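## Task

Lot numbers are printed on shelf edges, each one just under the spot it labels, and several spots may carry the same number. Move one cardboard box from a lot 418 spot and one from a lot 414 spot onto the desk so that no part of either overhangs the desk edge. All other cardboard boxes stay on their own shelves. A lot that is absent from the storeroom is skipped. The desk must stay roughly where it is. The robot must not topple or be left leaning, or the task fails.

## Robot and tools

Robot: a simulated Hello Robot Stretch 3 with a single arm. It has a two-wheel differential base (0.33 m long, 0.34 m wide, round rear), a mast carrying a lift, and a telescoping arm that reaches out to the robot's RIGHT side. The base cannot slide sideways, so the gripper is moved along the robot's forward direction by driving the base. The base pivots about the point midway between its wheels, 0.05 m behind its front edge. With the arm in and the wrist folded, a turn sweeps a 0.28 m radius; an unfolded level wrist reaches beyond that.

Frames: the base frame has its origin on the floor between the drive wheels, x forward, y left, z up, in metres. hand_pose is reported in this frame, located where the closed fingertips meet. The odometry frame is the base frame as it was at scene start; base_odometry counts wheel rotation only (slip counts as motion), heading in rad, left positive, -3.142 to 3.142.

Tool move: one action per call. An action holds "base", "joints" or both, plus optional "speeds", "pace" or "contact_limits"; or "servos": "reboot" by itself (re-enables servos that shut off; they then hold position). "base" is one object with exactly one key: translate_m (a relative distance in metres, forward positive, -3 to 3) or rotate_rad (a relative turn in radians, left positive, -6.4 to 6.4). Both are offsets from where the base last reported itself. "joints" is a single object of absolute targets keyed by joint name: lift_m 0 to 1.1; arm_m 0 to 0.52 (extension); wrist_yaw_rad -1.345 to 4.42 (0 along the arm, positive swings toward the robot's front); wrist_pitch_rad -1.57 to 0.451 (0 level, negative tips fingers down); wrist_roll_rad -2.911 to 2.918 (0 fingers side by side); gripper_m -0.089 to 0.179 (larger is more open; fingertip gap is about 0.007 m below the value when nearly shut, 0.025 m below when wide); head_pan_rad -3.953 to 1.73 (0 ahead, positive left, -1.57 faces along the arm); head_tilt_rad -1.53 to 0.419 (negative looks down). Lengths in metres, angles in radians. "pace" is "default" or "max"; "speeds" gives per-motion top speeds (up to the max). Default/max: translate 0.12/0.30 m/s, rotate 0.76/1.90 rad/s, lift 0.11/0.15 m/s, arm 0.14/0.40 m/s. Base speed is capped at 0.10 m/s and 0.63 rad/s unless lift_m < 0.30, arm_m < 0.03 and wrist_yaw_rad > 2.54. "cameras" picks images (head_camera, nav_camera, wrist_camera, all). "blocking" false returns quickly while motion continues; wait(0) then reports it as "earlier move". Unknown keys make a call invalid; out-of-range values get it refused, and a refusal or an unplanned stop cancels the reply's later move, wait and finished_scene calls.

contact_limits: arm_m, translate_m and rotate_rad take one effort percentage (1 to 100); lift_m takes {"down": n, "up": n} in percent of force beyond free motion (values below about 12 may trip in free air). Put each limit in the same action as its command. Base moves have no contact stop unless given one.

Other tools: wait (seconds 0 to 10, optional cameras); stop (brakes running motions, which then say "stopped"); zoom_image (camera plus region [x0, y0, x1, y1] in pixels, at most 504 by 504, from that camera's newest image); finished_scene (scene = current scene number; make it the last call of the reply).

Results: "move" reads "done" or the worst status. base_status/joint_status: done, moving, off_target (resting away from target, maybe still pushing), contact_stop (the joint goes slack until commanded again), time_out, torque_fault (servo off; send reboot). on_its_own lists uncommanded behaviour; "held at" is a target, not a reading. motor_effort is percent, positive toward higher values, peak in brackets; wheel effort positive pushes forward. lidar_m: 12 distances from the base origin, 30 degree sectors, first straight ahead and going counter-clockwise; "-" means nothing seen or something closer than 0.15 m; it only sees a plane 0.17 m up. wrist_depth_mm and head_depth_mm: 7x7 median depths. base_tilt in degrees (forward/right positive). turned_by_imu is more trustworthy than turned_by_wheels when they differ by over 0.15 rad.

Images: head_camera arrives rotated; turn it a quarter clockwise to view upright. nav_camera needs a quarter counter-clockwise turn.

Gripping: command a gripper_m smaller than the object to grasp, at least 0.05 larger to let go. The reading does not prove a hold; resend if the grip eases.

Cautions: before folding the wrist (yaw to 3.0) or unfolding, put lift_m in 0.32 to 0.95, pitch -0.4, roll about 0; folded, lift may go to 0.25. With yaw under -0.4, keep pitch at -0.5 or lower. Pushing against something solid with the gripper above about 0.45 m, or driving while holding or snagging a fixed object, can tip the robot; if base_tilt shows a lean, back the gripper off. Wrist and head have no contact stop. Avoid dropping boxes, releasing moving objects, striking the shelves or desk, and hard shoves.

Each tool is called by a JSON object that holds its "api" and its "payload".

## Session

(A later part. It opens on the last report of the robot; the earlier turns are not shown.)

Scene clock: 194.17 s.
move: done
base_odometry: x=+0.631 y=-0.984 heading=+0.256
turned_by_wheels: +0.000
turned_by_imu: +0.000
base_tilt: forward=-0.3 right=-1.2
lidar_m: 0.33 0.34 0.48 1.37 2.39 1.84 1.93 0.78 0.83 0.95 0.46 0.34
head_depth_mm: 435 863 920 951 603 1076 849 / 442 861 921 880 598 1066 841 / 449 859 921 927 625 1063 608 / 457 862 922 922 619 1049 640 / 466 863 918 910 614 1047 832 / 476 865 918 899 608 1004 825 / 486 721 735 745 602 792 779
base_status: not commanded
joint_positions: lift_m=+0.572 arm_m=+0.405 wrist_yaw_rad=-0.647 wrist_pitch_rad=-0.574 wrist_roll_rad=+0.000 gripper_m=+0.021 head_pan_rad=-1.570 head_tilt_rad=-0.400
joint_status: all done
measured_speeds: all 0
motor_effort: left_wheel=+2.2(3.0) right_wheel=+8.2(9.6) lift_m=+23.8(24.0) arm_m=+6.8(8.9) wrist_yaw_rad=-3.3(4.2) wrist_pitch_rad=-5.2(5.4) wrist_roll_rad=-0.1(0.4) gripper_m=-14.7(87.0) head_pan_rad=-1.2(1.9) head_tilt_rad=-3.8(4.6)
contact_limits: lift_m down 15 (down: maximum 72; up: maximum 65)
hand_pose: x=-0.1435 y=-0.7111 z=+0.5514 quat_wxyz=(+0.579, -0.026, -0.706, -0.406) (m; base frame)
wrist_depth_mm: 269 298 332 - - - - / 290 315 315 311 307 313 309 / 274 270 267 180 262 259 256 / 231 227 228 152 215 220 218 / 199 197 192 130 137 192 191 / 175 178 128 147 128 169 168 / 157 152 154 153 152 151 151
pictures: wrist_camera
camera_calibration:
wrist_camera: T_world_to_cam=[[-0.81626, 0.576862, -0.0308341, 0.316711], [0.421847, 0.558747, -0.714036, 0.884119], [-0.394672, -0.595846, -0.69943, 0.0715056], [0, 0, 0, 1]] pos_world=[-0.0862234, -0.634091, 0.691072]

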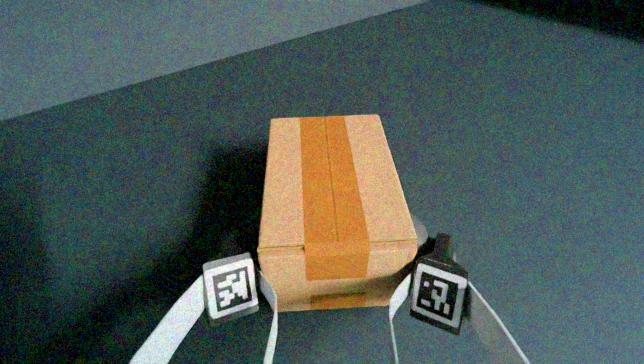

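{"api": "move", "payload": {"joints": {"lift_m":0.63}}}

{"api": "move", "payload": {"joints": {"arm_m":0.0}, "cameras": ["wrist_camera"]}}

{"api": "move", "payload": {"base": {"rotate_rad":-1.07}}}

{"api": "move", "payload": {"base": {"translate_m":-1.3}, "joints": {"lift_m":0.9,"wrist_yaw_rad":0,"head_pan_rad":-1.57}, "cameras": ["all"]}}

Scene clock: 226.63 s.
move: done
base_odometry: x=+0.631 y=-0.984 heading=+0.256
turned_by_wheels: +0.000
turned_by_imu: +0.000
base_tilt: forward=-0.4 right=-1.3
lidar_m: 0.33 0.34 0.48 1.37 2.39 1.85 1.93 0.78 0.83 0.95 0.46 0.34
head_depth_mm: 435 860 919 955 603 1069 847 / 442 859 917 875 599 1068 822 / 450 863 914 928 624 653 598 / 458 861 921 921 620 946 639 / 467 859 919 910 614 1050 833 / 476 861 922 897 610 1005 827 / 488 722 736 745 603 789 779
base_status: not commanded
joint_positions: lift_m=+0.630 arm_m=+0.405 wrist_yaw_rad=-0.648 wrist_pitch_rad=-0.618 wrist_roll_rad=+0.000 gripper_m=+0.021 head_pan_rad=-1.570 head_tilt_rad=-0.400
joint_status: all done
measured_speeds: all 0
motor_effort: left_wheel=+2.2(2.8) right_wheel=+9.0(9.2) lift_m=+31.9(34.7) arm_m=+2.2(4.0) wrist_yaw_rad=-1.4(2.7) wrist_pitch_rad=+2.9(5.3) wrist_roll_rad=+0.1(0.6) gripper_m=-13.6(15.1) head_pan_rad=-1.5(2.1) head_tilt_rad=-3.9(4.9)
hand_pose: x=-0.1392 y=-0.7052 z=+0.6006 quat_wxyz=(+0.570, -0.010, -0.707, -0.419) (m; base frame)
wrist_depth_mm: 275 303 331 - - - - / 293 321 - - - - - / 318 330 314 175 317 316 312 / 293 290 287 152 275 279 278 / 256 253 246 131 138 247 245 / 226 227 128 147 128 220 219 / 204 106 199 201 196 198 198
pictures: none

Scene clock: 230.80 s.
move: done
base_odometry: x=+0.631 y=-0.984 heading=+0.256
turned_by_wheels: +0.000
turned_by_imu: +0.000
base_tilt: forward=-0.3 right=-1.3
lidar_m: 0.33 0.34 0.48 1.38 2.39 1.85 1.93 0.78 0.83 0.95 0.46 0.34
head_depth_mm: 435 860 920 955 603 1076 847 / 442 860 918 876 597 1067 845 / 449 862 921 929 625 1056 838 / 458 861 920 922 619 1051 836 / 466 863 923 911 614 1042 830 / 475 862 922 899 609 1005 830 / 486 721 734 744 604 792 781
base_status: not commanded
joint_positions: lift_m=+0.630 arm_m=+0.001 wrist_yaw_rad=-0.648 wrist_pitch_rad=-0.619 wrist_roll_rad=+0.000 gripper_m=+0.021 head_pan_rad=-1.570 head_tilt_rad=-0.400
joint_status: all done
measured_speeds: all 0
motor_effort: left_wheel=+2.4(3.0) right_wheel=+8.5(9.4) lift_m=+24.7(31.8) arm_m=-12.6(15.5) wrist_yaw_rad=-1.4(3.8) wrist_pitch_rad=+3.1(3.2) wrist_roll_rad=+0.0(0.3) gripper_m=-14.1(14.5) head_pan_rad=-0.8(1.8) head_tilt_rad=-3.3(4.6)
hand_pose: x=-0.1391 y=-0.3006 z=+0.6004 quat_wxyz=(+0.570, -0.010, -0.707, -0.419) (m; base frame)
wrist_depth_mm: - - - - - 541 - / - - - - - - - / 324 330 - 181 - - - / 304 324 - 152 730 963 987 / - - - 131 134 864 872 / - - 128 146 127 778 775 / - - 680 723 691 691 692
pictures: wrist_camera
camera_calibration:
wrist_camera: T_world_to_cam=[[-0.81488, 0.578731, -0.0322718, 0.0866541], [0.441467, 0.5836, -0.681555, 0.678648], [-0.375603, -0.569632, -0.731055, 0.381591], [0, 0, 0, 1]] pos_world=[-0.0856611, -0.228842, 0.744296]

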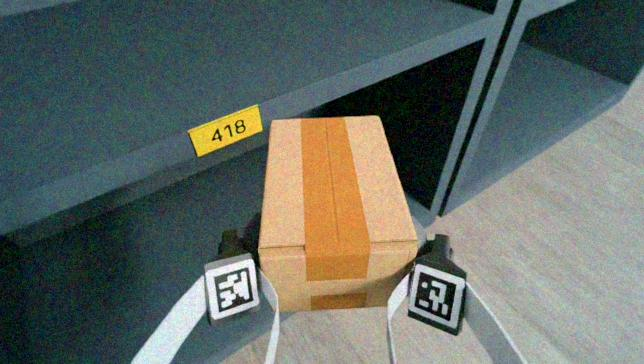

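Scene clock: 233.60 s.
move: done
base_odometry: x=+0.631 y=-0.984 heading=-0.813
turned_by_wheels: -1.070
turned_by_imu: -1.052
base_tilt: forward=-0.5 right=-1.1
lidar_m: 0.47 0.34 0.33 0.34 0.47 1.31 2.75 1.85 1.94 0.78 0.81 0.98
head_depth_mm: 1629 1721 1800 1912 2001 1800 1442 / 1370 1758 1891 2014 2136 1776 1409 / 1387 1445 1540 1644 1767 1744 1422 / 1461 1537 1612 1750 1512 1605 1384 / 1351 1457 1522 1080 1359 1133 1290 / 643 683 728 775 844 921 995 / 628 697 753 795 890 965 849
base_status: done
joint_positions: lift_m=+0.630 arm_m=+0.001 wrist_yaw_rad=-0.648 wrist_pitch_rad=-0.619 wrist_roll_rad=+0.000 gripper_m=+0.021 head_pan_rad=-1.570 head_tilt_rad=-0.400
joint_status: not commanded
measured_speeds: all 0
motor_effort: left_wheel=+8.7(11.9) right_wheel=-10.2(13.7) lift_m=+28.0(28.3) arm_m=-11.3(13.7) wrist_yaw_rad=-2.3(3.6) wrist_pitch_rad=+3.1(3.1) wrist_roll_rad=-0.3(0.3) gripper_m=-14.4(14.5) head_pan_rad=-0.9(1.6) head_tilt_rad=-3.4(4.6)
hand_pose: x=-0.1391 y=-0.3006 z=+0.6004 quat_wxyz=(+0.570, -0.010, -0.707, -0.419) (m; base frame)
wrist_depth_mm: - - - - - - - / - - - - - - - / - - - 182 - - - / - - - 152 962 993 999 / - 895 155 131 138 858 869 / - 790 128 147 127 777 775 / - 696 700 706 689 695 705
pictures: none

Scene clock: 247.73 s.
move: done
base_odometry: x=-0.263 y=-0.039 heading=-0.814
turned_by_wheels: +0.000
turned_by_imu: -0.001
base_tilt: forward=-0.4 right=-1.2
lidar_m: 1.38 1.01 0.98 1.02 1.40 2.64 1.46 0.78 0.86 1.36 1.84 1.63
head_depth_mm: 1090 1138 1203 1270 1179 814 645 / 1132 1203 1269 1350 1429 882 682 / 1185 1247 1333 1411 1508 1621 1412 / 1246 1328 1414 1507 1612 1708 468 / 1328 1411 1522 1622 1746 1765 1394 / 1412 1522 1625 1763 1918 1748 1399 / 1511 1636 1775 1936 2074 1741 1383
base_status: done
joint_positions: lift_m=+0.900 arm_m=+0.001 wrist_yaw_rad=-0.003 wrist_pitch_rad=-0.619 wrist_roll_rad=+0.000 gripper_m=+0.021 head_pan_rad=-1.570 head_tilt_rad=-0.400
joint_status: all done
measured_speeds: all 0
motor_effort: left_wheel=-6.1(10.1) right_wheel=-5.4(14.9) lift_m=+30.9(34.7) arm_m=+5.1(12.0) wrist_yaw_rad=+2.7(6.3) wrist_pitch_rad=+3.1(3.2) wrist_roll_rad=+0.1(0.3) gripper_m=-14.2(14.8) head_pan_rad=+0.1(1.5) head_tilt_rad=-2.8(4.8)
hand_pose: x=-0.0221 y=-0.3402 z=+0.8704 quat_wxyz=(+0.673, +0.215, -0.673, -0.217) (m; base frame)
wrist_depth_mm: - - - - - - - / - - - - - - - / - - - 181 - - - / - - - 152 404 - - / - - 155 131 138 - - / - - 128 147 127 - - / 988 106 954 971 912 967 945
pictures: head_camera (sideways), nav_camera (sideways), wrist_camera
camera_calibration:
head_camera: T_world_to_cam=[[-0.0465739, 0.340232, -0.939188, 1.23804], [0.997507, -0.034063, -0.0618057, 0.0739787], [-0.0530198, -0.939724, -0.337797, 0.395602], [0, 0, 0, 1]] pos_world=[0.00484102, -0.0469443, 1.30096]
nav_camera: T_world_to_cam=[[0.0173371, -0.364945, 0.930867, -1.16853], [-0.999791, -0.0163802, 0.012199, 0.0404335], [0.0107959, -0.930885, -0.365153, 0.428419], [0, 0, 0, 1]] pos_world=[0.0560588, -0.0269777, 1.24369]
wrist_camera: T_world_to_cam=[[-0.99909, -0.0278464, -0.0323135, 0.00323022], [0.00164183, 0.731862, -0.681451, 0.874701], [0.042625, -0.680884, -0.73115, 0.571875], [0, 0, 0, 1]] pos_world=[-0.022585, -0.250689, 1.0143]

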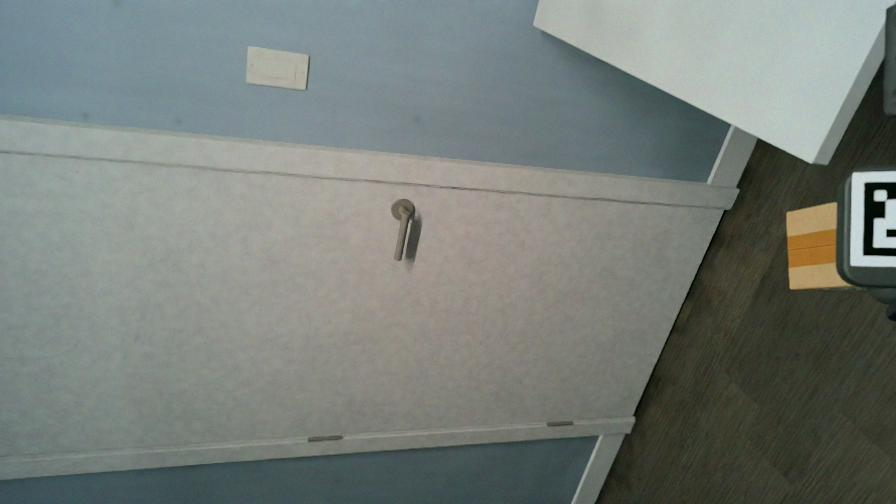

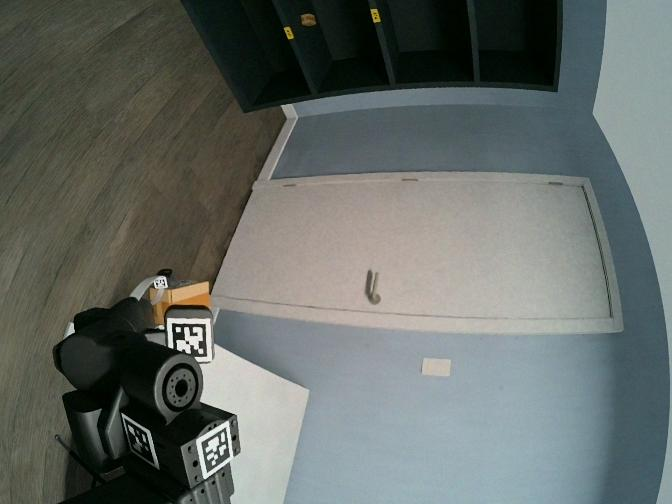

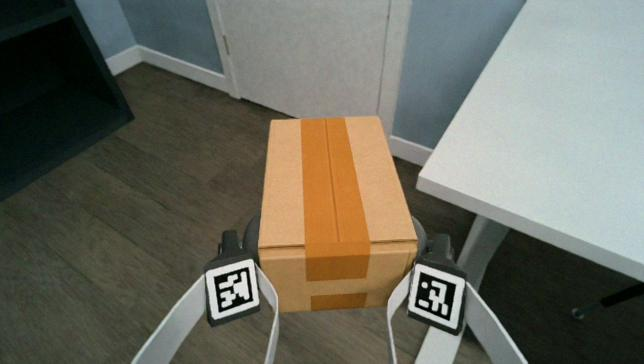

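{"api": "move", "payload": {"base": {"translate_m":-0.2}}}

{"api": "move", "payload": {"base": {"rotate_rad":-0.52}, "cameras": ["head_camera"]}}

{"api": "move", "payload": {"joints": {"arm_m":0.29}, "cameras": ["head_camera","wrist_camera"]}}

Scene clock: 262.53 s.
move: done
base_odometry: x=-0.400 y=+0.106 heading=-0.813
turned_by_wheels: +0.000
turned_by_imu: -0.001
base_tilt: forward=-0.3 right=-1.2
lidar_m: 1.52 1.12 1.08 1.12 1.53 2.46 1.26 0.61 0.78 0.78 1.69 1.81
head_depth_mm: 999 1050 1106 1170 1119 816 647 / 1054 1111 1171 1246 1104 809 642 / 1108 1174 1234 1321 1386 807 655 / 1150 1222 1303 1402 1499 805 468 / 1224 1299 1389 1491 1624 1687 694 / 1297 1390 1486 1612 1748 1752 1397 / 1389 1490 1614 1760 1912 1729 1390
base_status: done
joint_positions: lift_m=+0.900 arm_m=+0.001 wrist_yaw_rad=-0.003 wrist_pitch_rad=-0.619 wrist_roll_rad=+0.000 gripper_m=+0.021 head_pan_rad=-1.570 head_tilt_rad=-0.400
joint_status: not commanded
measured_speeds: all 0
motor_effort: left_wheel=-1.2(11.4) right_wheel=-10.9(14.5) lift_m=+30.1(31.2) arm_m=+12.5(12.6) wrist_yaw_rad=+1.4(3.4) wrist_pitch_rad=+3.0(3.2) wrist_roll_rad=+0.0(0.3) gripper_m=-13.9(14.6) head_pan_rad=-0.2(1.0) head_tilt_rad=-3.3(4.1)
hand_pose: x=-0.0221 y=-0.3402 z=+0.8704 quat_wxyz=(+0.673, +0.215, -0.673, -0.217) (m; base frame)
wrist_depth_mm: - - - - - - - / - - - - - - - / - - - 181 - - - / - - - 152 - - - / - - 155 131 134 - - / - - 128 146 127 - - / 977 106 983 975 928 928 -
pictures: none

Scene clock: 264.47 s.
move: done
base_odometry: x=-0.400 y=+0.106 heading=-1.333
turned_by_wheels: -0.520
turned_by_imu: -0.511
base_tilt: forward=-0.3 right=-1.2
lidar_m: 1.81 1.51 1.12 1.08 1.12 1.56 2.46 1.27 0.61 0.78 0.79 1.70
head_depth_mm: 1006 1077 1147 1228 1113 814 646 / 1007 1069 1147 1232 1106 810 641 / 1008 1071 1142 1232 1094 807 657 / 1012 1074 1143 1228 1085 800 468 / 1013 1073 1148 1231 1077 797 632 / 1005 1075 1146 1230 1073 792 627 / 1004 1073 1146 1229 1303 786 624
base_status: done
joint_positions: lift_m=+0.900 arm_m=+0.001 wrist_yaw_rad=-0.003 wrist_pitch_rad=-0.619 wrist_roll_rad=+0.000 gripper_m=+0.021 head_pan_rad=-1.570 head_tilt_rad=-0.400
joint_status: not commanded
measured_speeds: all 0
motor_effort: left_wheel=+7.9(11.9) right_wheel=-8.9(14.0) lift_m=+30.5(31.0) arm_m=+11.8(12.8) wrist_yaw_rad=+2.3(3.4) wrist_pitch_rad=+3.0(3.2) wrist_roll_rad=+0.3(0.3) gripper_m=-14.0(14.4) head_pan_rad=+0.4(0.8) head_tilt_rad=-3.0(4.0)
hand_pose: x=-0.0221 y=-0.3402 z=+0.8704 quat_wxyz=(+0.673, +0.215, -0.673, -0.217) (m; base frame)
wrist_depth_mm: - - - - - - - / - - - - - - - / - - - 175 - - - / - - - 152 - - - / - - - 131 134 - - / - - 128 146 127 - - / 982 105 954 968 927 958 954
pictures: head_camera (sideways)
camera_calibration:
head_camera: T_world_to_cam=[[-0.0465739, 0.340232, -0.939188, 1.23804], [0.997507, -0.034063, -0.0618057, 0.0739787], [-0.0530198, -0.939724, -0.337797, 0.395602], [0, 0, 0, 1]] pos_world=[0.00484102, -0.0469443, 1.30096]

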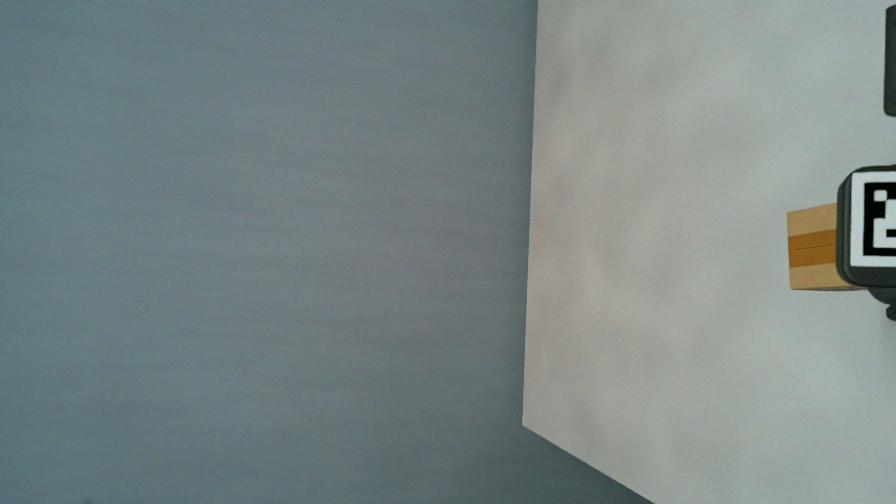

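Scene clock: 267.83 s.
move: done
base_odometry: x=-0.400 y=+0.106 heading=-1.333
turned_by_wheels: +0.000
turned_by_imu: +0.000
base_tilt: forward=-0.4 right=-1.1
lidar_m: 1.81 1.51 1.12 1.08 1.12 1.56 2.47 1.27 0.61 0.78 0.79 1.71
head_depth_mm: 1003 1071 1141 1232 1062 - 624 / 1008 1068 1147 1225 365 730 641 / 1011 1070 1145 1217 414 749 635 / 1005 1074 1146 1231 437 721 634 / 1008 1067 1144 1233 1079 796 632 / 1009 1066 1143 1226 1067 791 626 / 1009 1073 1146 1224 1303 786 624
base_status: not commanded
joint_positions: lift_m=+0.900 arm_m=+0.290 wrist_yaw_rad=-0.003 wrist_pitch_rad=-0.619 wrist_roll_rad=+0.000 gripper_m=+0.021 head_pan_rad=-1.570 head_tilt_rad=-0.400
joint_status: all done
measured_speeds: all 0
motor_effort: left_wheel=+8.2(8.7) right_wheel=-9.0(10.3) lift_m=+29.6(30.8) arm_m=+13.1(15.3) wrist_yaw_rad=+2.7(3.4) wrist_pitch_rad=+3.1(3.2) wrist_roll_rad=-0.1(0.3) gripper_m=-14.2(14.6) head_pan_rad=-0.7(0.8) head_tilt_rad=-3.0(4.1)
hand_pose: x=-0.0221 y=-0.6296 z=+0.8704 quat_wxyz=(+0.673, +0.215, -0.673, -0.217) (m; base frame)
wrist_depth_mm: - - - - - - - / - - - - - - - / 809 - - 175 - - - / - - - 152 - - - / - - - 131 134 - - / - - 128 146 127 - - / - - - - - - -
pictures: head_camera (sideways), wrist_camera
camera_calibration:
head_camera: T_world_to_cam=[[-0.0465739, 0.340232, -0.939188, 1.23804], [0.997507, -0.034063, -0.0618057, 0.0739787], [-0.0530198, -0.939724, -0.337797, 0.395602], [0, 0, 0, 1]] pos_world=[0.00484102, -0.0469443, 1.30096]
wrist_camera: T_world_to_cam=[[-0.999082, -0.0281267, -0.0323224, -0.00497362], [0.00143693, 0.731952, -0.681354, 1.08652], [0.0428227, -0.680775, -0.73124, 0.374914], [0, 0, 0, 1]] pos_world=[-0.0225851, -0.540189, 1.0143]

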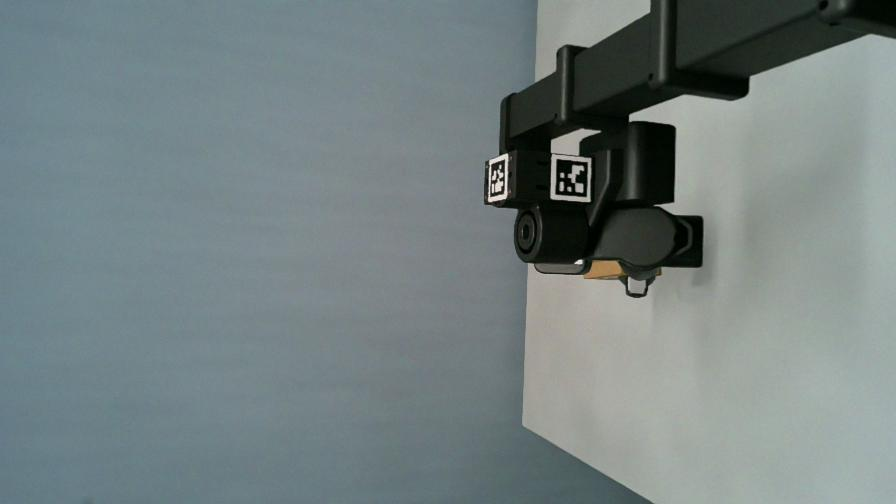

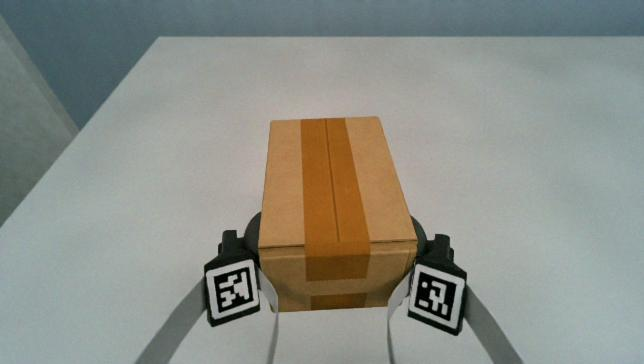

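{"api": "move", "payload": {"joints": {"lift_m":0.70}, "contact_limits": {"lift_m":{"down":14}}, "speeds": {"lift_m":0.05}, "cameras": ["wrist_camera"]}}

Scene clock: 276.63 s.
move: done
base_odometry: x=-0.400 y=+0.106 heading=-1.333
turned_by_wheels: +0.000
turned_by_imu: +0.017
base_tilt: forward=-1.7 right=-3.4
lidar_m: 1.81 1.48 1.11 1.07 1.12 1.57 2.46 1.27 0.62 0.79 1.27 1.75
head_depth_mm: 1055 1112 1181 1261 1188 850 665 / 1058 1119 1188 1258 1183 852 428 / 1062 1121 1185 1265 1178 849 475 / 1056 1122 1185 1264 1173 772 499 / 1061 1123 1198 1269 1173 843 661 / 1059 1125 1196 1276 1172 844 661 / 1063 1126 1197 1271 1354 843 659
base_status: not commanded
joint_positions: lift_m=+0.700 arm_m=+0.290 wrist_yaw_rad=+0.006 wrist_pitch_rad=-0.458 wrist_roll_rad=-0.001 gripper_m=+0.021 head_pan_rad=-1.570 head_tilt_rad=-0.400
joint_status: all done
measured_speeds: all 0
on_its_own: wrist_pitch_rad is at rest, and its effort (-26.6) is outside its rest range (-8 to +12)
motor_effort: left_wheel=+2.4(8.7) right_wheel=-6.3(10.3) lift_m=+8.2(28.0) arm_m=+1.6(8.4) wrist_yaw_rad=-6.2(7.6) wrist_pitch_rad=-26.6(26.9) wrist_roll_rad=+0.2(0.5) gripper_m=-14.1(14.5) head_pan_rad=+0.4(1.0) head_tilt_rad=-3.2(4.2)
contact_limits: lift_m down 14 (down: maximum 72; up: maximum 65)
hand_pose: x=-0.0202 y=-0.6542 z=+0.7039 quat_wxyz=(+0.690, +0.163, -0.688, -0.159) (m; base frame)
wrist_depth_mm: - - - - - - - / - - - - - - - / - - - 175 - - - / - - - 151 - - - / - - 133 130 133 - - / - - 129 144 124 - - / - 99 - - - - -
pictures: wrist_camera
camera_calibration:
wrist_camera: T_world_to_cam=[[-0.998768, -0.0420857, -0.0262945, -0.0225386], [-0.00501855, 0.612812, -0.790213, 0.989503], [0.0493703, -0.789107, -0.612268, 0.0819416], [0, 0, 0, 1]] pos_world=[-0.0215904, -0.542668, 0.831496]

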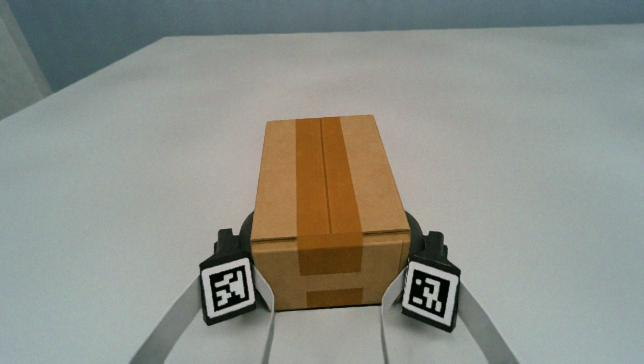

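{"api": "move", "payload": {"joints": {"lift_m":0.745}, "speeds": {"lift_m":0.05}}}

Scene clock: 286.90 s.
move: done
base_odometry: x=-0.400 y=+0.106 heading=-1.333
turned_by_wheels: +0.000
turned_by_imu: -0.009
base_tilt: forward=-0.4 right=-1.1
lidar_m: 1.80 1.50 1.12 1.08 1.13 1.57 2.46 1.26 0.61 0.78 0.79 1.72
head_depth_mm: 1002 1072 1141 1225 1115 814 643 / 1004 1071 1145 1227 1109 784 387 / 1007 1070 1144 1236 1092 478 467 / 1010 1077 1146 1231 1087 576 487 / 1008 1073 1145 1230 1083 793 630 / 1008 1070 1145 1230 1062 792 627 / 1007 1074 1148 1235 1306 787 625
base_status: not commanded
joint_positions: lift_m=+0.745 arm_m=+0.290 wrist_yaw_rad=-0.001 wrist_pitch_rad=-0.462 wrist_roll_rad=-0.001 gripper_m=+0.021 head_pan_rad=-1.570 head_tilt_rad=-0.400
joint_status: all done
measured_speeds: all 0
on_its_own: wrist_pitch_rad is held at -0.441, not at your -0.600, by its stall guard, which is not easing now
motor_effort: left_wheel=-1.4(2.0) right_wheel=-0.6(6.6) lift_m=+29.5(32.2) arm_m=-11.5(21.8) wrist_yaw_rad=-0.3(6.1) wrist_pitch_rad=+3.4(9.4) wrist_roll_rad=+0.4(0.5) gripper_m=-12.3(13.6) head_pan_rad=+0.7(1.6) head_tilt_rad=-2.3(3.5)
hand_pose: x=-0.0218 y=-0.6536 z=+0.7480 quat_wxyz=(+0.689, +0.162, -0.688, -0.162) (m; base frame)
wrist_depth_mm: - - - - - - - / - - - - - - - / - - - 176 - - - / - - - 152 - - - / - - - 130 134 - - / - - 128 146 128 - - / - - - - - - -
pictures: none

{"api": "move", "payload": {"joints": {"lift_m":0.785,"wrist_pitch_rad":-0.6}}}

{"api": "move", "payload": {"joints": {"lift_m":0.76}, "speeds": {"lift_m":0.04}}}

{"api": "move", "payload": {"joints": {"lift_m":0.748}, "speeds": {"lift_m":0.03}, "cameras": ["wrist_camera"]}}

Scene clock: 306.03 s.
move: done
base_odometry: x=-0.400 y=+0.106 heading=-1.333
turned_by_wheels: +0.000
turned_by_imu: +0.000
base_tilt: forward=-0.3 right=-1.2
lidar_m: 1.80 1.50 1.11 1.08 1.13 1.57 2.47 1.26 0.61 0.78 0.79 1.72
head_depth_mm: 1005 1065 1145 1232 1117 815 593 / 1008 1069 1146 1221 1104 423 353 / 1006 1075 1141 1232 1094 451 601 / 1009 1073 1148 1232 1091 472 598 / 1009 1072 1144 1232 1077 794 631 / 1012 1071 1146 1237 1067 792 627 / 1007 1074 1148 1232 1300 785 624
base_status: not commanded
joint_positions: lift_m=+0.785 arm_m=+0.290 wrist_yaw_rad=-0.001 wrist_pitch_rad=-0.618 wrist_roll_rad=-0.001 gripper_m=+0.021 head_pan_rad=-1.570 head_tilt_rad=-0.400
joint_status: all done
measured_speeds: all 0
motor_effort: left_wheel=-1.1(2.1) right_wheel=-0.8(1.2) lift_m=+30.0(33.5) arm_m=-1.4(4.1) wrist_yaw_rad=+1.3(2.0) wrist_pitch_rad=+2.8(7.9) wrist_roll_rad=+0.2(0.5) gripper_m=-13.1(13.2) head_pan_rad=+1.2(1.5) head_tilt_rad=-2.4(3.2)
hand_pose: x=-0.0218 y=-0.6298 z=+0.7556 quat_wxyz=(+0.674, +0.215, -0.673, -0.216) (m; base frame)
wrist_depth_mm: - - - - - - - / - - - - - - - / - - - 176 - - - / - - - 153 - - - / - - - 131 133 - - / - - 128 147 127 - - / - - - - - - -
pictures: none

Scene clock: 307.13 s.
move: done
base_odometry: x=-0.400 y=+0.106 heading=-1.333
turned_by_wheels: +0.000
turned_by_imu: +0.000
base_tilt: forward=-0.4 right=-1.4
lidar_m: 1.81 1.50 1.11 1.08 1.13 1.57 2.47 1.27 0.61 0.78 0.79 1.72
head_depth_mm: 1012 1075 1150 1235 1126 818 646 / 1010 1078 1148 1232 1110 492 370 / 1007 1076 1145 1240 1104 468 586 / 1009 1074 1148 1236 1092 484 583 / 1016 1075 1153 1237 1088 798 632 / 1014 1080 1147 1234 1077 795 630 / 1011 1083 1156 1235 1316 788 627
base_status: not commanded
joint_positions: lift_m=+0.760 arm_m=+0.290 wrist_yaw_rad=-0.001 wrist_pitch_rad=-0.593 wrist_roll_rad=-0.001 gripper_m=+0.021 head_pan_rad=-1.570 head_tilt_rad=-0.400
joint_status: all done
measured_speeds: all 0
motor_effort: left_wheel=-1.0(1.8) right_wheel=-0.6(0.9) lift_m=+11.8(29.3) arm_m=+1.8(2.1) wrist_yaw_rad=+1.0(1.7) wrist_pitch_rad=-1.6(3.0) wrist_roll_rad=+0.1(0.5) gripper_m=-12.8(13.2) head_pan_rad=+0.4(1.6) head_tilt_rad=-2.9(3.6)
hand_pose: x=-0.0218 y=-0.6339 z=+0.7355 quat_wxyz=(+0.677, +0.207, -0.676, -0.207) (m; base frame)
wrist_depth_mm: - - - - - - - / - - - - - - - / - - - 177 - - - / - - - 150 - - - / - - - 129 133 - - / - - 128 147 127 - - / - - - - - - -
pictures: none

Scene clock: 307.97 s.
move: done
base_odometry: x=-0.400 y=+0.106 heading=-1.333
turned_by_wheels: +0.000
turned_by_imu: +0.000
base_tilt: forward=-0.7 right=-1.7
lidar_m: 1.81 1.50 1.11 1.08 1.12 1.56 2.47 1.27 0.61 0.78 0.79 1.72
head_depth_mm: 1020 1082 1155 1229 1128 825 649 / 1018 1078 1154 1235 1128 789 382 / 1024 1089 1161 1239 1120 485 462 / 1024 1084 1155 1241 1110 499 557 / 1020 1087 1163 1242 1100 809 638 / 1026 1087 1163 1248 1093 803 637 / 1024 1092 1161 1244 1315 799 634
base_status: not commanded
joint_positions: lift_m=+0.748 arm_m=+0.290 wrist_yaw_rad=+0.004 wrist_pitch_rad=-0.566 wrist_roll_rad=-0.001 gripper_m=+0.021 head_pan_rad=-1.570 head_tilt_rad=-0.400
joint_status: all done
measured_speeds: all 0
motor_effort: left_wheel=-1.0(1.7) right_wheel=-0.4(1.2) lift_m=+10.5(12.9) arm_m=+3.8(3.8) wrist_yaw_rad=-4.0(5.1) wrist_pitch_rad=-6.7(7.1) wrist_roll_rad=+0.0(0.5) gripper_m=-12.7(13.4) head_pan_rad=+0.9(1.4) head_tilt_rad=-2.1(3.2)
hand_pose: x=-0.0207 y=-0.6384 z=+0.7291 quat_wxyz=(+0.680, +0.199, -0.678, -0.196) (m; base frame)
wrist_depth_mm: - - - - - - - / - - - - - - - / - - - 175 - - - / - - - 151 - - - / - - 134 129 136 - - / - - 129 146 123 - - / - 99 - - - - -
pictures: wrist_camera
camera_calibration:
wrist_camera: T_world_to_cam=[[-0.998873, -0.0369388, -0.029805, -0.0158891], [-0.00420242, 0.694314, -0.71966, 1.00039], [0.0472774, -0.718724, -0.693687, 0.214073], [0, 0, 0, 1]] pos_world=[-0.021788, -0.541312, 0.867967]

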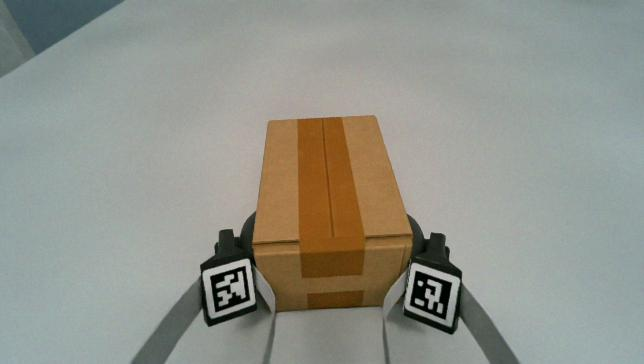

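{"api": "move", "payload": {"joints": {"lift_m":0.763}}}

{"api": "move", "payload": {"joints": {"gripper_m":0.17}}}

{"api": "move", "payload": {"joints": {"lift_m":0.92}, "cameras": ["wrist_camera"]}}

{"api": "move", "payload": {"joints": {"arm_m":0.0,"head_pan_rad":0}, "pace": "max", "cameras": ["nav_camera"]}}

{"api": "move", "payload": {"joints": {"wrist_yaw_rad":3.0,"wrist_pitch_rad":-0.45,"head_pan_rad":1.57,"gripper_m":0.04}, "pace": "max", "cameras": ["nav_camera"]}}

Scene clock: 321.50 s.
move: done
base_odometry: x=-0.400 y=+0.106 heading=-1.333
turned_by_wheels: +0.000
turned_by_imu: +0.000
base_tilt: forward=-0.2 right=-1.2
lidar_m: 1.81 1.50 1.11 1.08 1.13 1.56 2.47 1.27 0.61 0.78 0.79 1.72
head_depth_mm: 1007 1073 1145 1234 1113 814 644 / 1003 1074 1145 1229 1104 471 367 / 1001 1075 1148 1233 1099 464 586 / 1013 1072 1147 1232 1089 494 582 / 1006 1079 1145 1223 1078 795 631 / 1013 1074 1143 1236 1067 792 627 / 1010 1084 1152 1233 1303 787 626
base_status: not commanded
joint_positions: lift_m=+0.763 arm_m=+0.290 wrist_yaw_rad=+0.000 wrist_pitch_rad=-0.590 wrist_roll_rad=-0.001 gripper_m=+0.021 head_pan_rad=-1.570 head_tilt_rad=-0.400
joint_status: all done
measured_speeds: all 0
motor_effort: left_wheel=-1.6(1.6) right_wheel=-1.3(1.3) lift_m=+25.2(25.5) arm_m=+12.7(13.0) wrist_yaw_rad=-0.7(5.2) wrist_pitch_rad=-2.2(6.8) wrist_roll_rad=+0.2(0.4) gripper_m=-12.4(13.1) head_pan_rad=+1.5(1.5) head_tilt_rad=-2.1(2.9)
hand_pose: x=-0.0216 y=-0.6345 z=+0.7391 quat_wxyz=(+0.677, +0.206, -0.676, -0.206) (m; base frame)
wrist_depth_mm: - - - - - - - / - - - - - - - / - - - 178 - - - / - - - 152 - - - / - - - 130 133 - - / - - 128 147 127 - - / - - - - - - -
pictures: none

Scene clock: 323.53 s.
move: done
base_odometry: x=-0.400 y=+0.106 heading=-1.333
turned_by_wheels: +0.000
turned_by_imu: +0.000
base_tilt: forward=-0.3 right=-1.3
lidar_m: 1.81 1.50 1.11 1.08 1.13 1.57 2.46 1.27 0.61 0.78 0.79 1.73
head_depth_mm: 1005 1070 1139 1224 1116 813 645 / 1009 1074 1143 1229 1108 471 367 / 1006 1070 1148 1230 1097 465 584 / 1002 1073 1146 1232 1088 494 581 / 1007 1078 1150 1235 1082 793 631 / 1011 1072 1147 1230 1071 789 627 / 1013 1073 1152 1235 1293 785 625
base_status: not commanded
joint_positions: lift_m=+0.763 arm_m=+0.290 wrist_yaw_rad=-0.002 wrist_pitch_rad=-0.610 wrist_roll_rad=-0.001 gripper_m=+0.170 head_pan_rad=-1.570 head_tilt_rad=-0.400
joint_status: all done
measured_speeds: all 0
motor_effort: left_wheel=-1.5(1.7) right_wheel=-0.7(1.4) lift_m=+25.6(26.2) arm_m=+1.4(14.6) wrist_yaw_rad=+1.5(2.1) wrist_pitch_rad=+1.4(2.6) wrist_roll_rad=+0.3(0.6) gripper_m=+0.5(84.5) head_pan_rad=+0.7(1.8) head_tilt_rad=-2.1(3.2)
hand_pose: x=-0.0219 y=-0.6313 z=+0.7353 quat_wxyz=(+0.675, +0.212, -0.674, -0.213) (m; base frame)
wrist_depth_mm: - - - - - - - / - - - - - - - / - - - 170 - - - / - - - 145 141 - - / - 143 - 130 130 - - / - 124 - 145 - - - / - - - - - - 106
pictures: none

Scene clock: 325.80 s.
move: done
base_odometry: x=-0.400 y=+0.106 heading=-1.333
turned_by_wheels: +0.000
turned_by_imu: +0.000
base_tilt: forward=-0.3 right=-1.4
lidar_m: 1.80 1.50 1.11 1.08 1.12 1.57 2.47 1.27 0.61 0.78 0.79 1.72
head_depth_mm: 1009 1072 1141 1229 1114 - 641 / 1004 1069 1143 1200 361 781 639 / 1010 1068 1146 1204 406 775 636 / 1005 1068 1149 1210 425 723 634 / 1012 1074 1145 1231 1078 792 630 / 1012 1074 1143 1228 1064 790 628 / 1007 1074 1154 1230 1304 785 627
base_status: not commanded
joint_positions: lift_m=+0.920 arm_m=+0.290 wrist_yaw_rad=-0.002 wrist_pitch_rad=-0.611 wrist_roll_rad=-0.001 gripper_m=+0.170 head_pan_rad=-1.570 head_tilt_rad=-0.400
joint_status: all done
measured_speeds: all 0
motor_effort: left_wheel=-1.3(1.6) right_wheel=-0.4(0.9) lift_m=+30.7(34.5) arm_m=-12.2(13.6) wrist_yaw_rad=+1.1(2.1) wrist_pitch_rad=+1.5(1.6) wrist_roll_rad=+0.5(0.5) gripper_m=+0.5(0.9) head_pan_rad=+0.9(1.8) head_tilt_rad=-1.6(3.3)
hand_pose: x=-0.0219 y=-0.6311 z=+0.8921 quat_wxyz=(+0.675, +0.212, -0.674, -0.213) (m; base frame)
wrist_depth_mm: - - - - - - - / - - - - - - - / 875 - - - - - - / - - - - - - - / - 143 - - - - - / - 124 - 283 - - - / - - - 253 - - 106
pictures: wrist_camera
camera_calibration:
wrist_camera: T_world_to_cam=[[-0.999062, -0.0299778, -0.0312595, -0.00620359], [-0.000266639, 0.725991, -0.687704, 1.10421], [0.04331, -0.68705, -0.725318, 0.380547], [0, 0, 0, 1]] pos_world=[-0.0223848, -0.540377, 1.03519]

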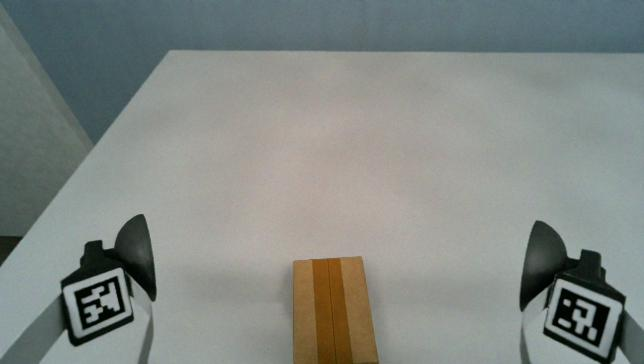

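Scene clock: 327.87 s.
move: done
base_odometry: x=-0.400 y=+0.106 heading=-1.333
turned_by_wheels: +0.000
turned_by_imu: +0.000
base_tilt: forward=-0.4 right=-1.2
lidar_m: 1.81 1.51 1.11 1.08 1.13 1.57 2.47 1.27 0.61 0.78 0.79 1.72
head_depth_mm: 1890 1981 2086 2038 2121 1806 1425 / 1905 1979 2101 2235 2293 1797 1418 / 1913 2022 2142 2244 2301 1778 1408 / 1859 1973 2091 2233 2153 1761 1407 / 1902 1993 2104 2186 2154 1770 1399 / 1914 2018 2126 2264 2238 1752 1388 / 1916 2013 2140 2263 2210 1733 1386
base_status: not commanded
joint_positions: lift_m=+0.920 arm_m=+0.001 wrist_yaw_rad=-0.002 wrist_pitch_rad=-0.612 wrist_roll_rad=-0.001 gripper_m=+0.170 head_pan_rad=+0.008 head_tilt_rad=-0.400
joint_status: all done
measured_speeds: translate_m=+0.000 rotate_rad=+0.000 lift_m=+0.000 arm_m=+0.000 wrist_yaw_rad=+0.000 wrist_pitch_rad=+0.000 wrist_roll_rad=+0.000 head_pan_rad=-0.024 head_tilt_rad=+0.000
motor_effort: left_wheel=-1.2(1.5) right_wheel=-1.0(1.0) lift_m=+26.5(31.2) arm_m=-12.6(14.3) wrist_yaw_rad=+1.0(2.1) wrist_pitch_rad=+1.8(1.8) wrist_roll_rad=+0.5(0.5) gripper_m=+0.4(1.2) head_pan_rad=-3.2(6.0) head_tilt_rad=-2.1(2.9)
hand_pose: x=-0.0219 y=-0.3415 z=+0.8918 quat_wxyz=(+0.675, +0.213, -0.674, -0.214) (m; base frame)
wrist_depth_mm: - - - - - - - / - - - - - - - / - - - 449 - - - / - - - - - - - / 405 143 - - - - - / 117 127 - - - 134 - / 116 982 - 997 981 968 106
pictures: nav_camera (sideways)
camera_calibration:
nav_camera: T_world_to_cam=[[0.364837, 0.0200755, 0.930855, -1.17063], [0.0238798, -0.99964, 0.0121996, 0.0341287], [0.930765, 0.0177777, -0.365185, 0.422855], [0, 0, 0, 1]] pos_world=[0.0326942, 0.0501, 1.24369]

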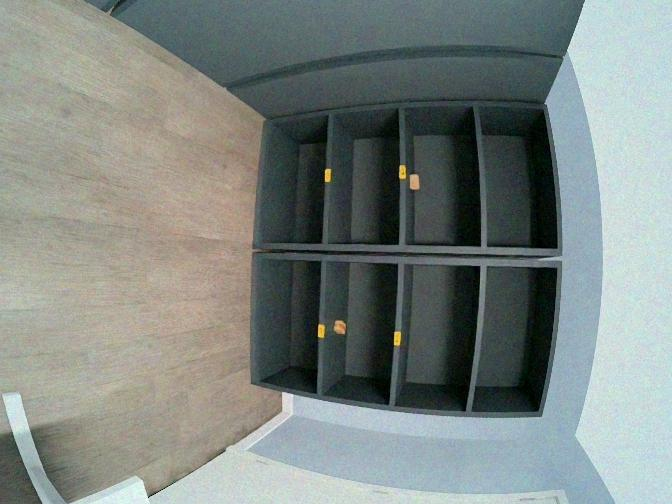

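Scene clock: 329.93 s.
move: done
base_odometry: x=-0.400 y=+0.106 heading=-1.333
turned_by_wheels: +0.000
turned_by_imu: +0.000
base_tilt: forward=-0.3 right=-1.3
lidar_m: 1.81 1.50 1.11 1.08 1.13 1.56 2.47 1.26 0.61 0.78 0.79 1.72
head_depth_mm: 897 953 1020 1106 1180 1292 1360 / 898 951 1018 1097 1184 1286 1370 / 894 959 1018 1098 1190 1286 1371 / 900 954 1021 1095 1185 1289 1363 / 903 959 1027 1103 1189 1294 1359 / 902 960 1025 1106 1197 1293 1360 / 904 961 1030 1106 1189 1284 -
base_status: not commanded
joint_positions: lift_m=+0.920 arm_m=+0.001 wrist_yaw_rad=+2.997 wrist_pitch_rad=-0.470 wrist_roll_rad=-0.001 gripper_m=+0.040 head_pan_rad=+1.578 head_tilt_rad=-0.400
joint_status: all done
measured_speeds: translate_m=+0.000 rotate_rad=+0.000 lift_m=+0.000 arm_m=+0.000 wrist_yaw_rad=+0.000 wrist_pitch_rad=+0.000 wrist_roll_rad=+0.000 head_pan_rad=-0.024 head_tilt_rad=+0.000
motor_effort: left_wheel=-1.2(1.9) right_wheel=-0.8(1.3) lift_m=+23.4(26.1) arm_m=-8.2(13.0) wrist_yaw_rad=+2.1(7.3) wrist_pitch_rad=+3.2(5.3) wrist_roll_rad=+0.3(0.6) gripper_m=+0.4(81.9) head_pan_rad=-3.2(5.8) head_tilt_rad=-2.1(2.8)
hand_pose: x=+0.0102 y=+0.0698 z=+0.9212 quat_wxyz=(+0.214, +0.697, +0.115, +0.675) (m; base frame)
wrist_depth_mm: - 139 - - - - - / - 150 - - - - - / - 167 - - - - - / - 196 220 - - - - / - - 212 - - - - / - - 127 - 129 - - / - - 280 - - - -
pictures: nav_camera (sideways)
camera_calibration:
nav_camera: T_world_to_cam=[[-0.0197475, 0.364855, 0.930855, -1.1683], [0.999661, 0.0230174, 0.0121854, 0.0282111], [-0.0169799, 0.93078, -0.365186, 0.428586], [0, 0, 0, 1]] pos_world=[-0.0439953, 0.0266923, 1.24369]

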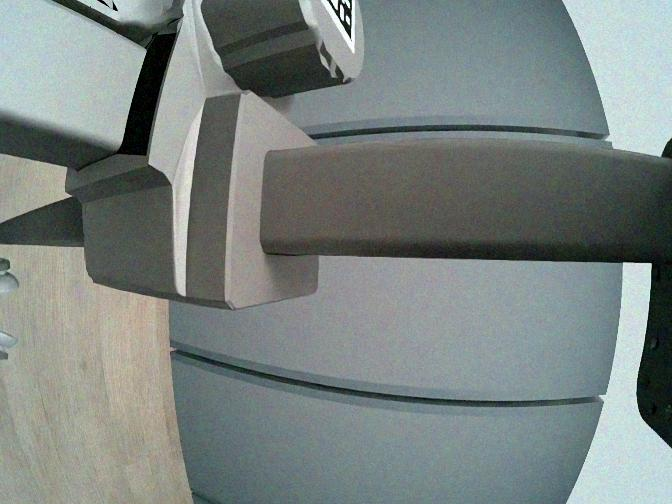

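{"api": "move", "payload": {"base": {"rotate_rad":-0.155}, "joints": {"lift_m":0.28}, "pace": "max"}}

{"api": "move", "payload": {"base": {"translate_m":-1.92}, "joints": {"head_pan_rad":0}, "pace": "max"}}

{"api": "move", "payload": {"base": {"rotate_rad":1.74}, "pace": "max", "cameras": ["nav_camera"]}}

Scene clock: 359.93 s.
move: done
base_odometry: x=-0.400 y=+0.106 heading=-1.488
turned_by_wheels: -0.155
turned_by_imu: -0.152
base_tilt: forward=-0.2 right=-1.0
lidar_m: 1.81 1.78 1.17 1.08 1.09 1.36 2.47 1.27 0.61 0.83 0.78 1.50
head_depth_mm: 950 1015 1091 1179 1276 1407 1422 / 941 1008 1075 1164 1255 1368 1419 / 921 985 1050 1133 1228 1336 1403 / 912 966 1038 1109 1209 1310 1379 / 895 954 1016 1095 1182 1283 1361 / 884 942 1000 1074 1154 1253 1339 / 872 924 985 1056 1138 1233 1320
base_status: done
joint_positions: lift_m=+0.280 arm_m=+0.001 wrist_yaw_rad=+2.997 wrist_pitch_rad=-0.468 wrist_roll_rad=-0.001 gripper_m=+0.040 head_pan_rad=+1.570 head_tilt_rad=-0.400
joint_status: all done
measured_speeds: all 0
motor_effort: left_wheel=+7.6(12.1) right_wheel=-8.5(13.3) lift_m=+25.7(27.8) arm_m=+8.5(8.7) wrist_yaw_rad=+1.6(3.8) wrist_pitch_rad=+2.9(3.2) wrist_roll_rad=+0.3(0.5) gripper_m=+0.4(1.0) head_pan_rad=-2.6(3.9) head_tilt_rad=-2.3(2.5)
hand_pose: x=+0.0101 y=+0.0700 z=+0.2816 quat_wxyz=(+0.214, +0.697, +0.114, +0.675) (m; base frame)
wrist_depth_mm: - 139 - - - - - / 985 150 - - - - - / 829 166 748 797 794 777 774 / 674 627 221 654 643 637 633 / 563 544 212 535 534 548 539 / 486 296 126 283 129 464 469 / 260 266 247 254 398 412 414
pictures: none

Scene clock: 367.77 s.
move: done
base_odometry: x=-0.559 y=+2.019 heading=-1.488
turned_by_wheels: +0.000
turned_by_imu: -0.002
base_tilt: forward=-0.2 right=-1.3
lidar_m: 3.68 1.37 0.93 1.14 0.97 0.63 0.58 0.59 0.73 1.45 1.47 1.30
head_depth_mm: 2839 2826 2798 1781 2238 1742 1425 / 3550 3703 3735 2308 2373 1795 1423 / 3566 3732 - 3547 2401 1787 1404 / 3504 3778 - 3744 2425 1772 1405 / 3475 3629 3793 3676 2379 1752 1394 / 3385 3634 3900 3653 2385 1742 1393 / 3356 3535 3655 3441 2319 1752 1394
base_status: done
joint_positions: lift_m=+0.280 arm_m=+0.001 wrist_yaw_rad=+2.997 wrist_pitch_rad=-0.468 wrist_roll_rad=-0.001 gripper_m=+0.040 head_pan_rad=+0.000 head_tilt_rad=-0.400
joint_status: all done
measured_speeds: all 0
motor_effort: left_wheel=-0.4(12.8) right_wheel=-6.7(15.0) lift_m=+26.8(31.0) arm_m=+12.5(13.8) wrist_yaw_rad=+2.3(3.4) wrist_pitch_rad=+2.9(3.1) wrist_roll_rad=+0.1(0.7) gripper_m=+0.3(1.1) head_pan_rad=+3.8(4.8) head_tilt_rad=-1.0(2.4)
hand_pose: x=+0.0101 y=+0.0700 z=+0.2816 quat_wxyz=(+0.213, +0.697, +0.114, +0.675) (m; base frame)
wrist_depth_mm: - 140 - - - - - / - 150 - - 986 - - / 839 167 749 805 794 779 786 / 669 621 219 653 647 648 628 / 562 544 212 537 528 541 540 / 483 296 127 283 129 471 469 / 261 264 246 256 398 414 413
pictures: none

Scene clock: 370.00 s.
move: done
base_odometry: x=-0.559 y=+2.019 heading=+0.252
turned_by_wheels: +1.740
turned_by_imu: +1.705
base_tilt: forward=-0.3 right=-1.1
lidar_m: 2.14 0.81 0.60 0.58 0.60 0.84 1.46 1.30 1.91 3.05 1.16 0.94
head_depth_mm: 1929 2046 2155 1209 1186 1162 1144 / 1934 2042 2171 2362 2428 1723 1408 / 1914 2040 2213 2324 2405 1774 1401 / 1928 2054 2194 2354 2399 1760 1401 / 1923 2040 2181 2347 2371 1764 1400 / 1918 2036 2160 2334 2249 1753 1387 / 1622 1650 1679 1726 1748 1659 1383
base_status: done
joint_positions: lift_m=+0.280 arm_m=+0.001 wrist_yaw_rad=+2.997 wrist_pitch_rad=-0.468 wrist_roll_rad=-0.001 gripper_m=+0.040 head_pan_rad=+0.000 head_tilt_rad=-0.400
joint_status: not commanded
measured_speeds: all 0
motor_effort: left_wheel=-5.8(15.4) right_wheel=+8.7(14.5) lift_m=+29.9(31.3) arm_m=-1.0(12.7) wrist_yaw_rad=+1.5(3.2) wrist_pitch_rad=+2.9(3.0) wrist_roll_rad=+0.3(0.6) gripper_m=+0.4(1.0) head_pan_rad=+2.6(4.1) head_tilt_rad=-1.2(2.1)
hand_pose: x=+0.0101 y=+0.0700 z=+0.2816 quat_wxyz=(+0.213, +0.697, +0.114, +0.675) (m; base frame)
wrist_depth_mm: 544 139 568 590 594 610 610 / 594 150 610 629 635 - - / 636 166 174 - 741 717 743 / 648 195 219 651 644 638 643 / 565 548 212 536 528 541 545 / 486 296 127 283 129 467 465 / 261 266 246 256 394 416 412
pictures: nav_camera (sideways)
camera_calibration:
nav_camera: T_world_to_cam=[[0.364988, 0.0171184, 0.930855, -1.17062], [0.0158364, -0.9998, 0.0121769, 0.0341779], [0.930878, 0.010297, -0.365186, 0.422874], [0, 0, 0, 1]] pos_world=[0.0330764, 0.0498559, 1.24369]

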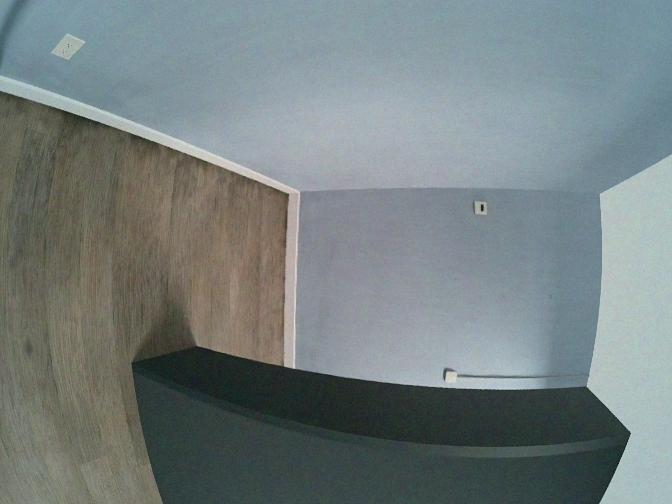

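{"api": "move", "payload": {"base": {"translate_m":1.52}, "joints": {"head_pan_rad":-2.1,"head_tilt_rad":-0.35}, "pace": "max", "cameras": ["nav_camera","head_camera"]}}

Scene clock: 383.70 s.
move: done
base_odometry: x=+0.913 y=+2.398 heading=+0.252
turned_by_wheels: +0.000
turned_by_imu: +0.001
base_tilt: forward=-0.4 right=-1.3
lidar_m: 0.78 0.79 0.58 0.56 0.58 0.80 2.32 0.65 0.51 1.35 1.09 0.81
head_depth_mm: 522 559 602 655 716 790 880 / 486 518 557 601 653 712 787 / 455 485 517 554 600 648 707 / 428 454 483 516 552 596 647 / 469 693 1334 892 606 1031 816 / 1154 1130 1300 1051 1381 1114 1257 / 1112 1153 1220 1278 1382 1519 1426
base_status: done
joint_positions: lift_m=+0.280 arm_m=+0.001 wrist_yaw_rad=+2.997 wrist_pitch_rad=-0.468 wrist_roll_rad=-0.001 gripper_m=+0.040 head_pan_rad=-2.100 head_tilt_rad=-0.350
joint_status: all done
measured_speeds: all 0
motor_effort: left_wheel=-0.3(12.9) right_wheel=+4.6(14.7) lift_m=+27.2(27.5) arm_m=-10.6(13.4) wrist_yaw_rad=+2.5(3.2) wrist_pitch_rad=+2.8(3.0) wrist_roll_rad=+0.1(0.6) gripper_m=+0.1(0.9) head_pan_rad=+3.3(5.1) head_tilt_rad=+4.9(7.2)
hand_pose: x=+0.0100 y=+0.0700 z=+0.2816 quat_wxyz=(+0.213, +0.697, +0.114, +0.675) (m; base frame)
wrist_depth_mm: 535 139 555 562 585 597 607 / 585 150 593 611 625 630 - / 624 166 176 - - 725 721 / 642 195 214 652 655 649 633 / 560 548 212 537 525 540 539 / 486 295 126 283 129 469 467 / 259 266 247 255 397 415 412
pictures: head_camera (sideways), nav_camera (sideways)
camera_calibration:
head_camera: T_world_to_cam=[[0.107785, 0.276035, -0.955085, 1.25784], [0.842018, -0.536111, -0.0599199, 0.0724869], [-0.528572, -0.79774, -0.290211, 0.336502], [0, 0, 0, 1]] pos_world=[-0.0187464, -0.0399065, 1.30335]
nav_camera: T_world_to_cam=[[-0.145696, -0.282925, 0.948012, -1.1899], [-0.870714, 0.49162, 0.0129022, 0.0386432], [-0.469712, -0.823568, -0.317974, 0.369914], [0, 0, 0, 1]] pos_world=[0.0340355, -0.0510016, 1.24517]

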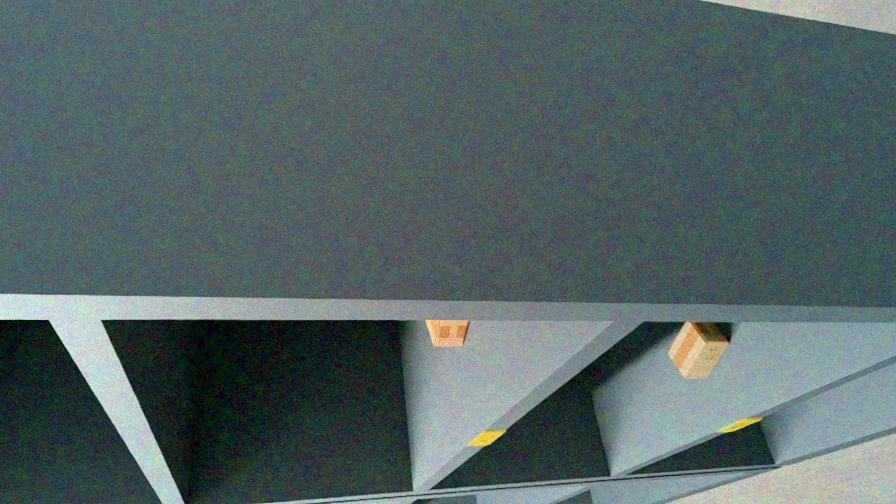

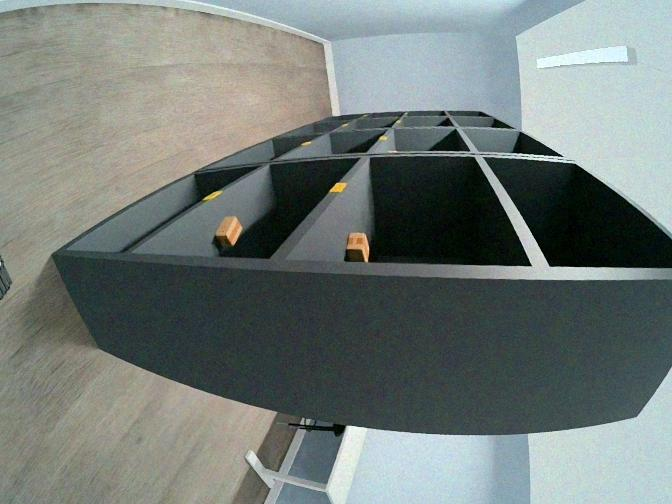

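{"api": "move", "payload": {"base": {"translate_m":0.25}}}

{"api": "move", "payload": {"base": {"rotate_rad":-1.57}, "joints": {"head_pan_rad":-1.1,"head_tilt_rad":-0.35}, "pace": "max", "cameras": ["nav_camera","head_camera"]}}

Scene clock: 396.20 s.
move: done
base_odometry: x=+1.155 y=+2.460 heading=+0.252
turned_by_wheels: +0.000
turned_by_imu: +0.000
base_tilt: forward=-0.4 right=-1.2
lidar_m: 0.53 0.56 0.58 0.56 0.58 0.80 2.31 0.66 0.68 1.98 0.75 0.55
head_depth_mm: 541 568 608 659 723 795 884 / 1173 778 1262 666 693 738 795 / 1345 1011 1465 1082 1416 1125 936 / 1308 1359 1479 1190 1565 1173 1387 / 1246 1289 1380 1426 1507 1640 1419 / 1245 1420 1805 1989 1855 1754 1461 / 1949 2019 2169 2726 2389 1851 1456
base_status: done
joint_positions: lift_m=+0.280 arm_m=+0.001 wrist_yaw_rad=+2.997 wrist_pitch_rad=-0.468 wrist_roll_rad=-0.001 gripper_m=+0.040 head_pan_rad=-2.100 head_tilt_rad=-0.350
joint_status: not commanded
measured_speeds: all 0
motor_effort: left_wheel=+6.6(7.9) right_wheel=+5.2(14.2) lift_m=+25.7(31.2) arm_m=-8.5(10.0) wrist_yaw_rad=+0.8(3.0) wrist_pitch_rad=+2.9(3.0) wrist_roll_rad=+0.3(0.6) gripper_m=+0.4(0.8) head_pan_rad=+2.2(3.5) head_tilt_rad=+4.2(5.1)
hand_pose: x=+0.0100 y=+0.0700 z=+0.2816 quat_wxyz=(+0.213, +0.697, +0.114, +0.675) (m; base frame)
wrist_depth_mm: 527 139 544 559 577 588 587 / 580 150 595 610 632 629 643 / 623 165 176 - - 727 656 / 645 195 213 650 646 644 616 / 561 543 212 534 531 546 542 / 484 295 127 283 129 472 466 / 260 267 245 257 398 415 415
pictures: none

Scene clock: 398.33 s.
move: done
base_odometry: x=+1.155 y=+2.460 heading=-1.318
turned_by_wheels: -1.570
turned_by_imu: -1.539
base_tilt: forward=-0.4 right=-1.3
lidar_m: 1.84 0.74 0.55 0.54 0.56 0.57 0.56 0.58 0.82 2.49 0.66 1.36
head_depth_mm: 2719 2805 2948 3102 2720 1920 1490 / 2829 2974 3104 3204 2693 1905 1480 / 2960 3153 3292 3414 2628 1885 1478 / 788 842 904 974 1054 1155 1343 / 666 702 746 790 847 911 981 / 576 603 633 667 706 748 799 / 530 562 601 869 707 1062 888
base_status: done
joint_positions: lift_m=+0.280 arm_m=+0.001 wrist_yaw_rad=+2.997 wrist_pitch_rad=-0.468 wrist_roll_rad=-0.001 gripper_m=+0.040 head_pan_rad=-1.095 head_tilt_rad=-0.350
joint_status: all done
measured_speeds: all 0
motor_effort: left_wheel=+6.1(14.8) right_wheel=-9.0(14.2) lift_m=+25.1(25.2) arm_m=-12.9(13.3) wrist_yaw_rad=+0.9(2.9) wrist_pitch_rad=+2.8(3.0) wrist_roll_rad=+0.3(0.5) gripper_m=+0.5(1.2) head_pan_rad=-2.8(4.8) head_tilt_rad=+2.9(5.6)
hand_pose: x=+0.0100 y=+0.0700 z=+0.2816 quat_wxyz=(+0.213, +0.697, +0.114, +0.675) (m; base frame)
wrist_depth_mm: 513 140 521 534 540 541 - / - 150 170 - - - - / - 166 174 - - - - / 646 195 215 655 639 647 644 / 561 545 211 532 531 544 542 / 484 295 127 283 129 467 469 / 261 265 246 256 396 413 413
pictures: head_camera (sideways), nav_camera (sideways)
camera_calibration:
head_camera: T_world_to_cam=[[-0.175204, 0.238988, -0.955086, 1.25956], [0.90403, 0.423248, -0.0599296, 0.07213], [0.389916, -0.873925, -0.290207, 0.330941], [0, 0, 0, 1]] pos_world=[0.0264318, -0.0423299, 1.30335]
nav_camera: T_world_to_cam=[[0.160706, -0.274659, 0.948017, -1.19177], [-0.881843, -0.471365, 0.0129245, 0.0387474], [0.443312, -0.838079, -0.317958, 0.364357], [0, 0, 0, 1]] pos_world=[0.0641698, -0.00370649, 1.24517]

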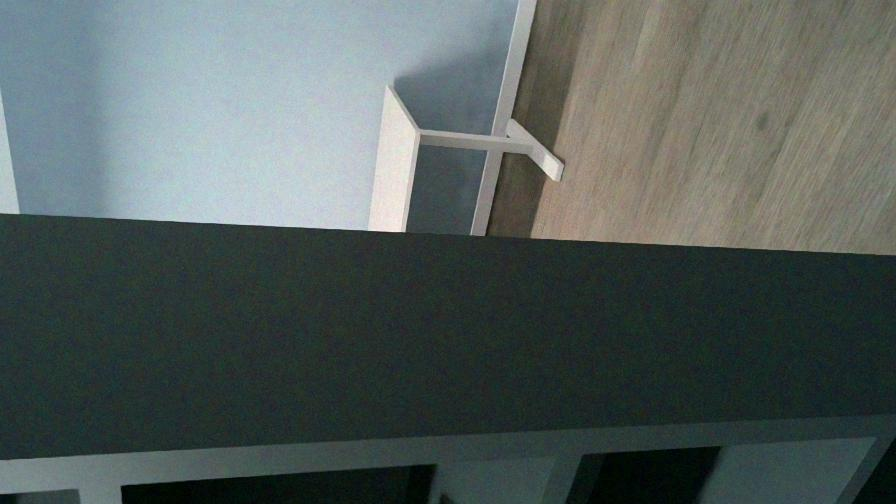

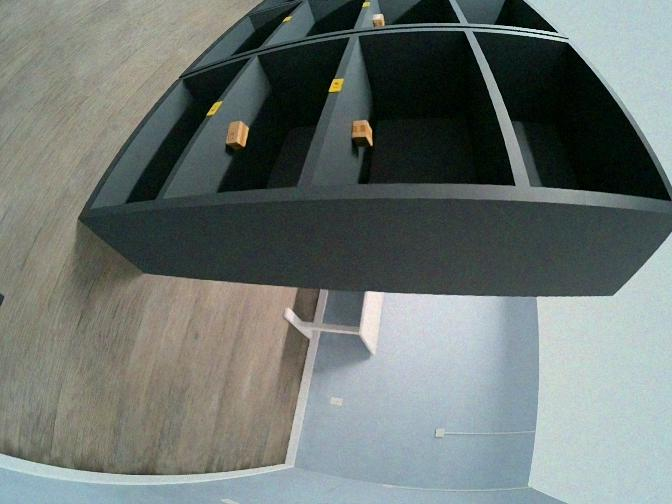

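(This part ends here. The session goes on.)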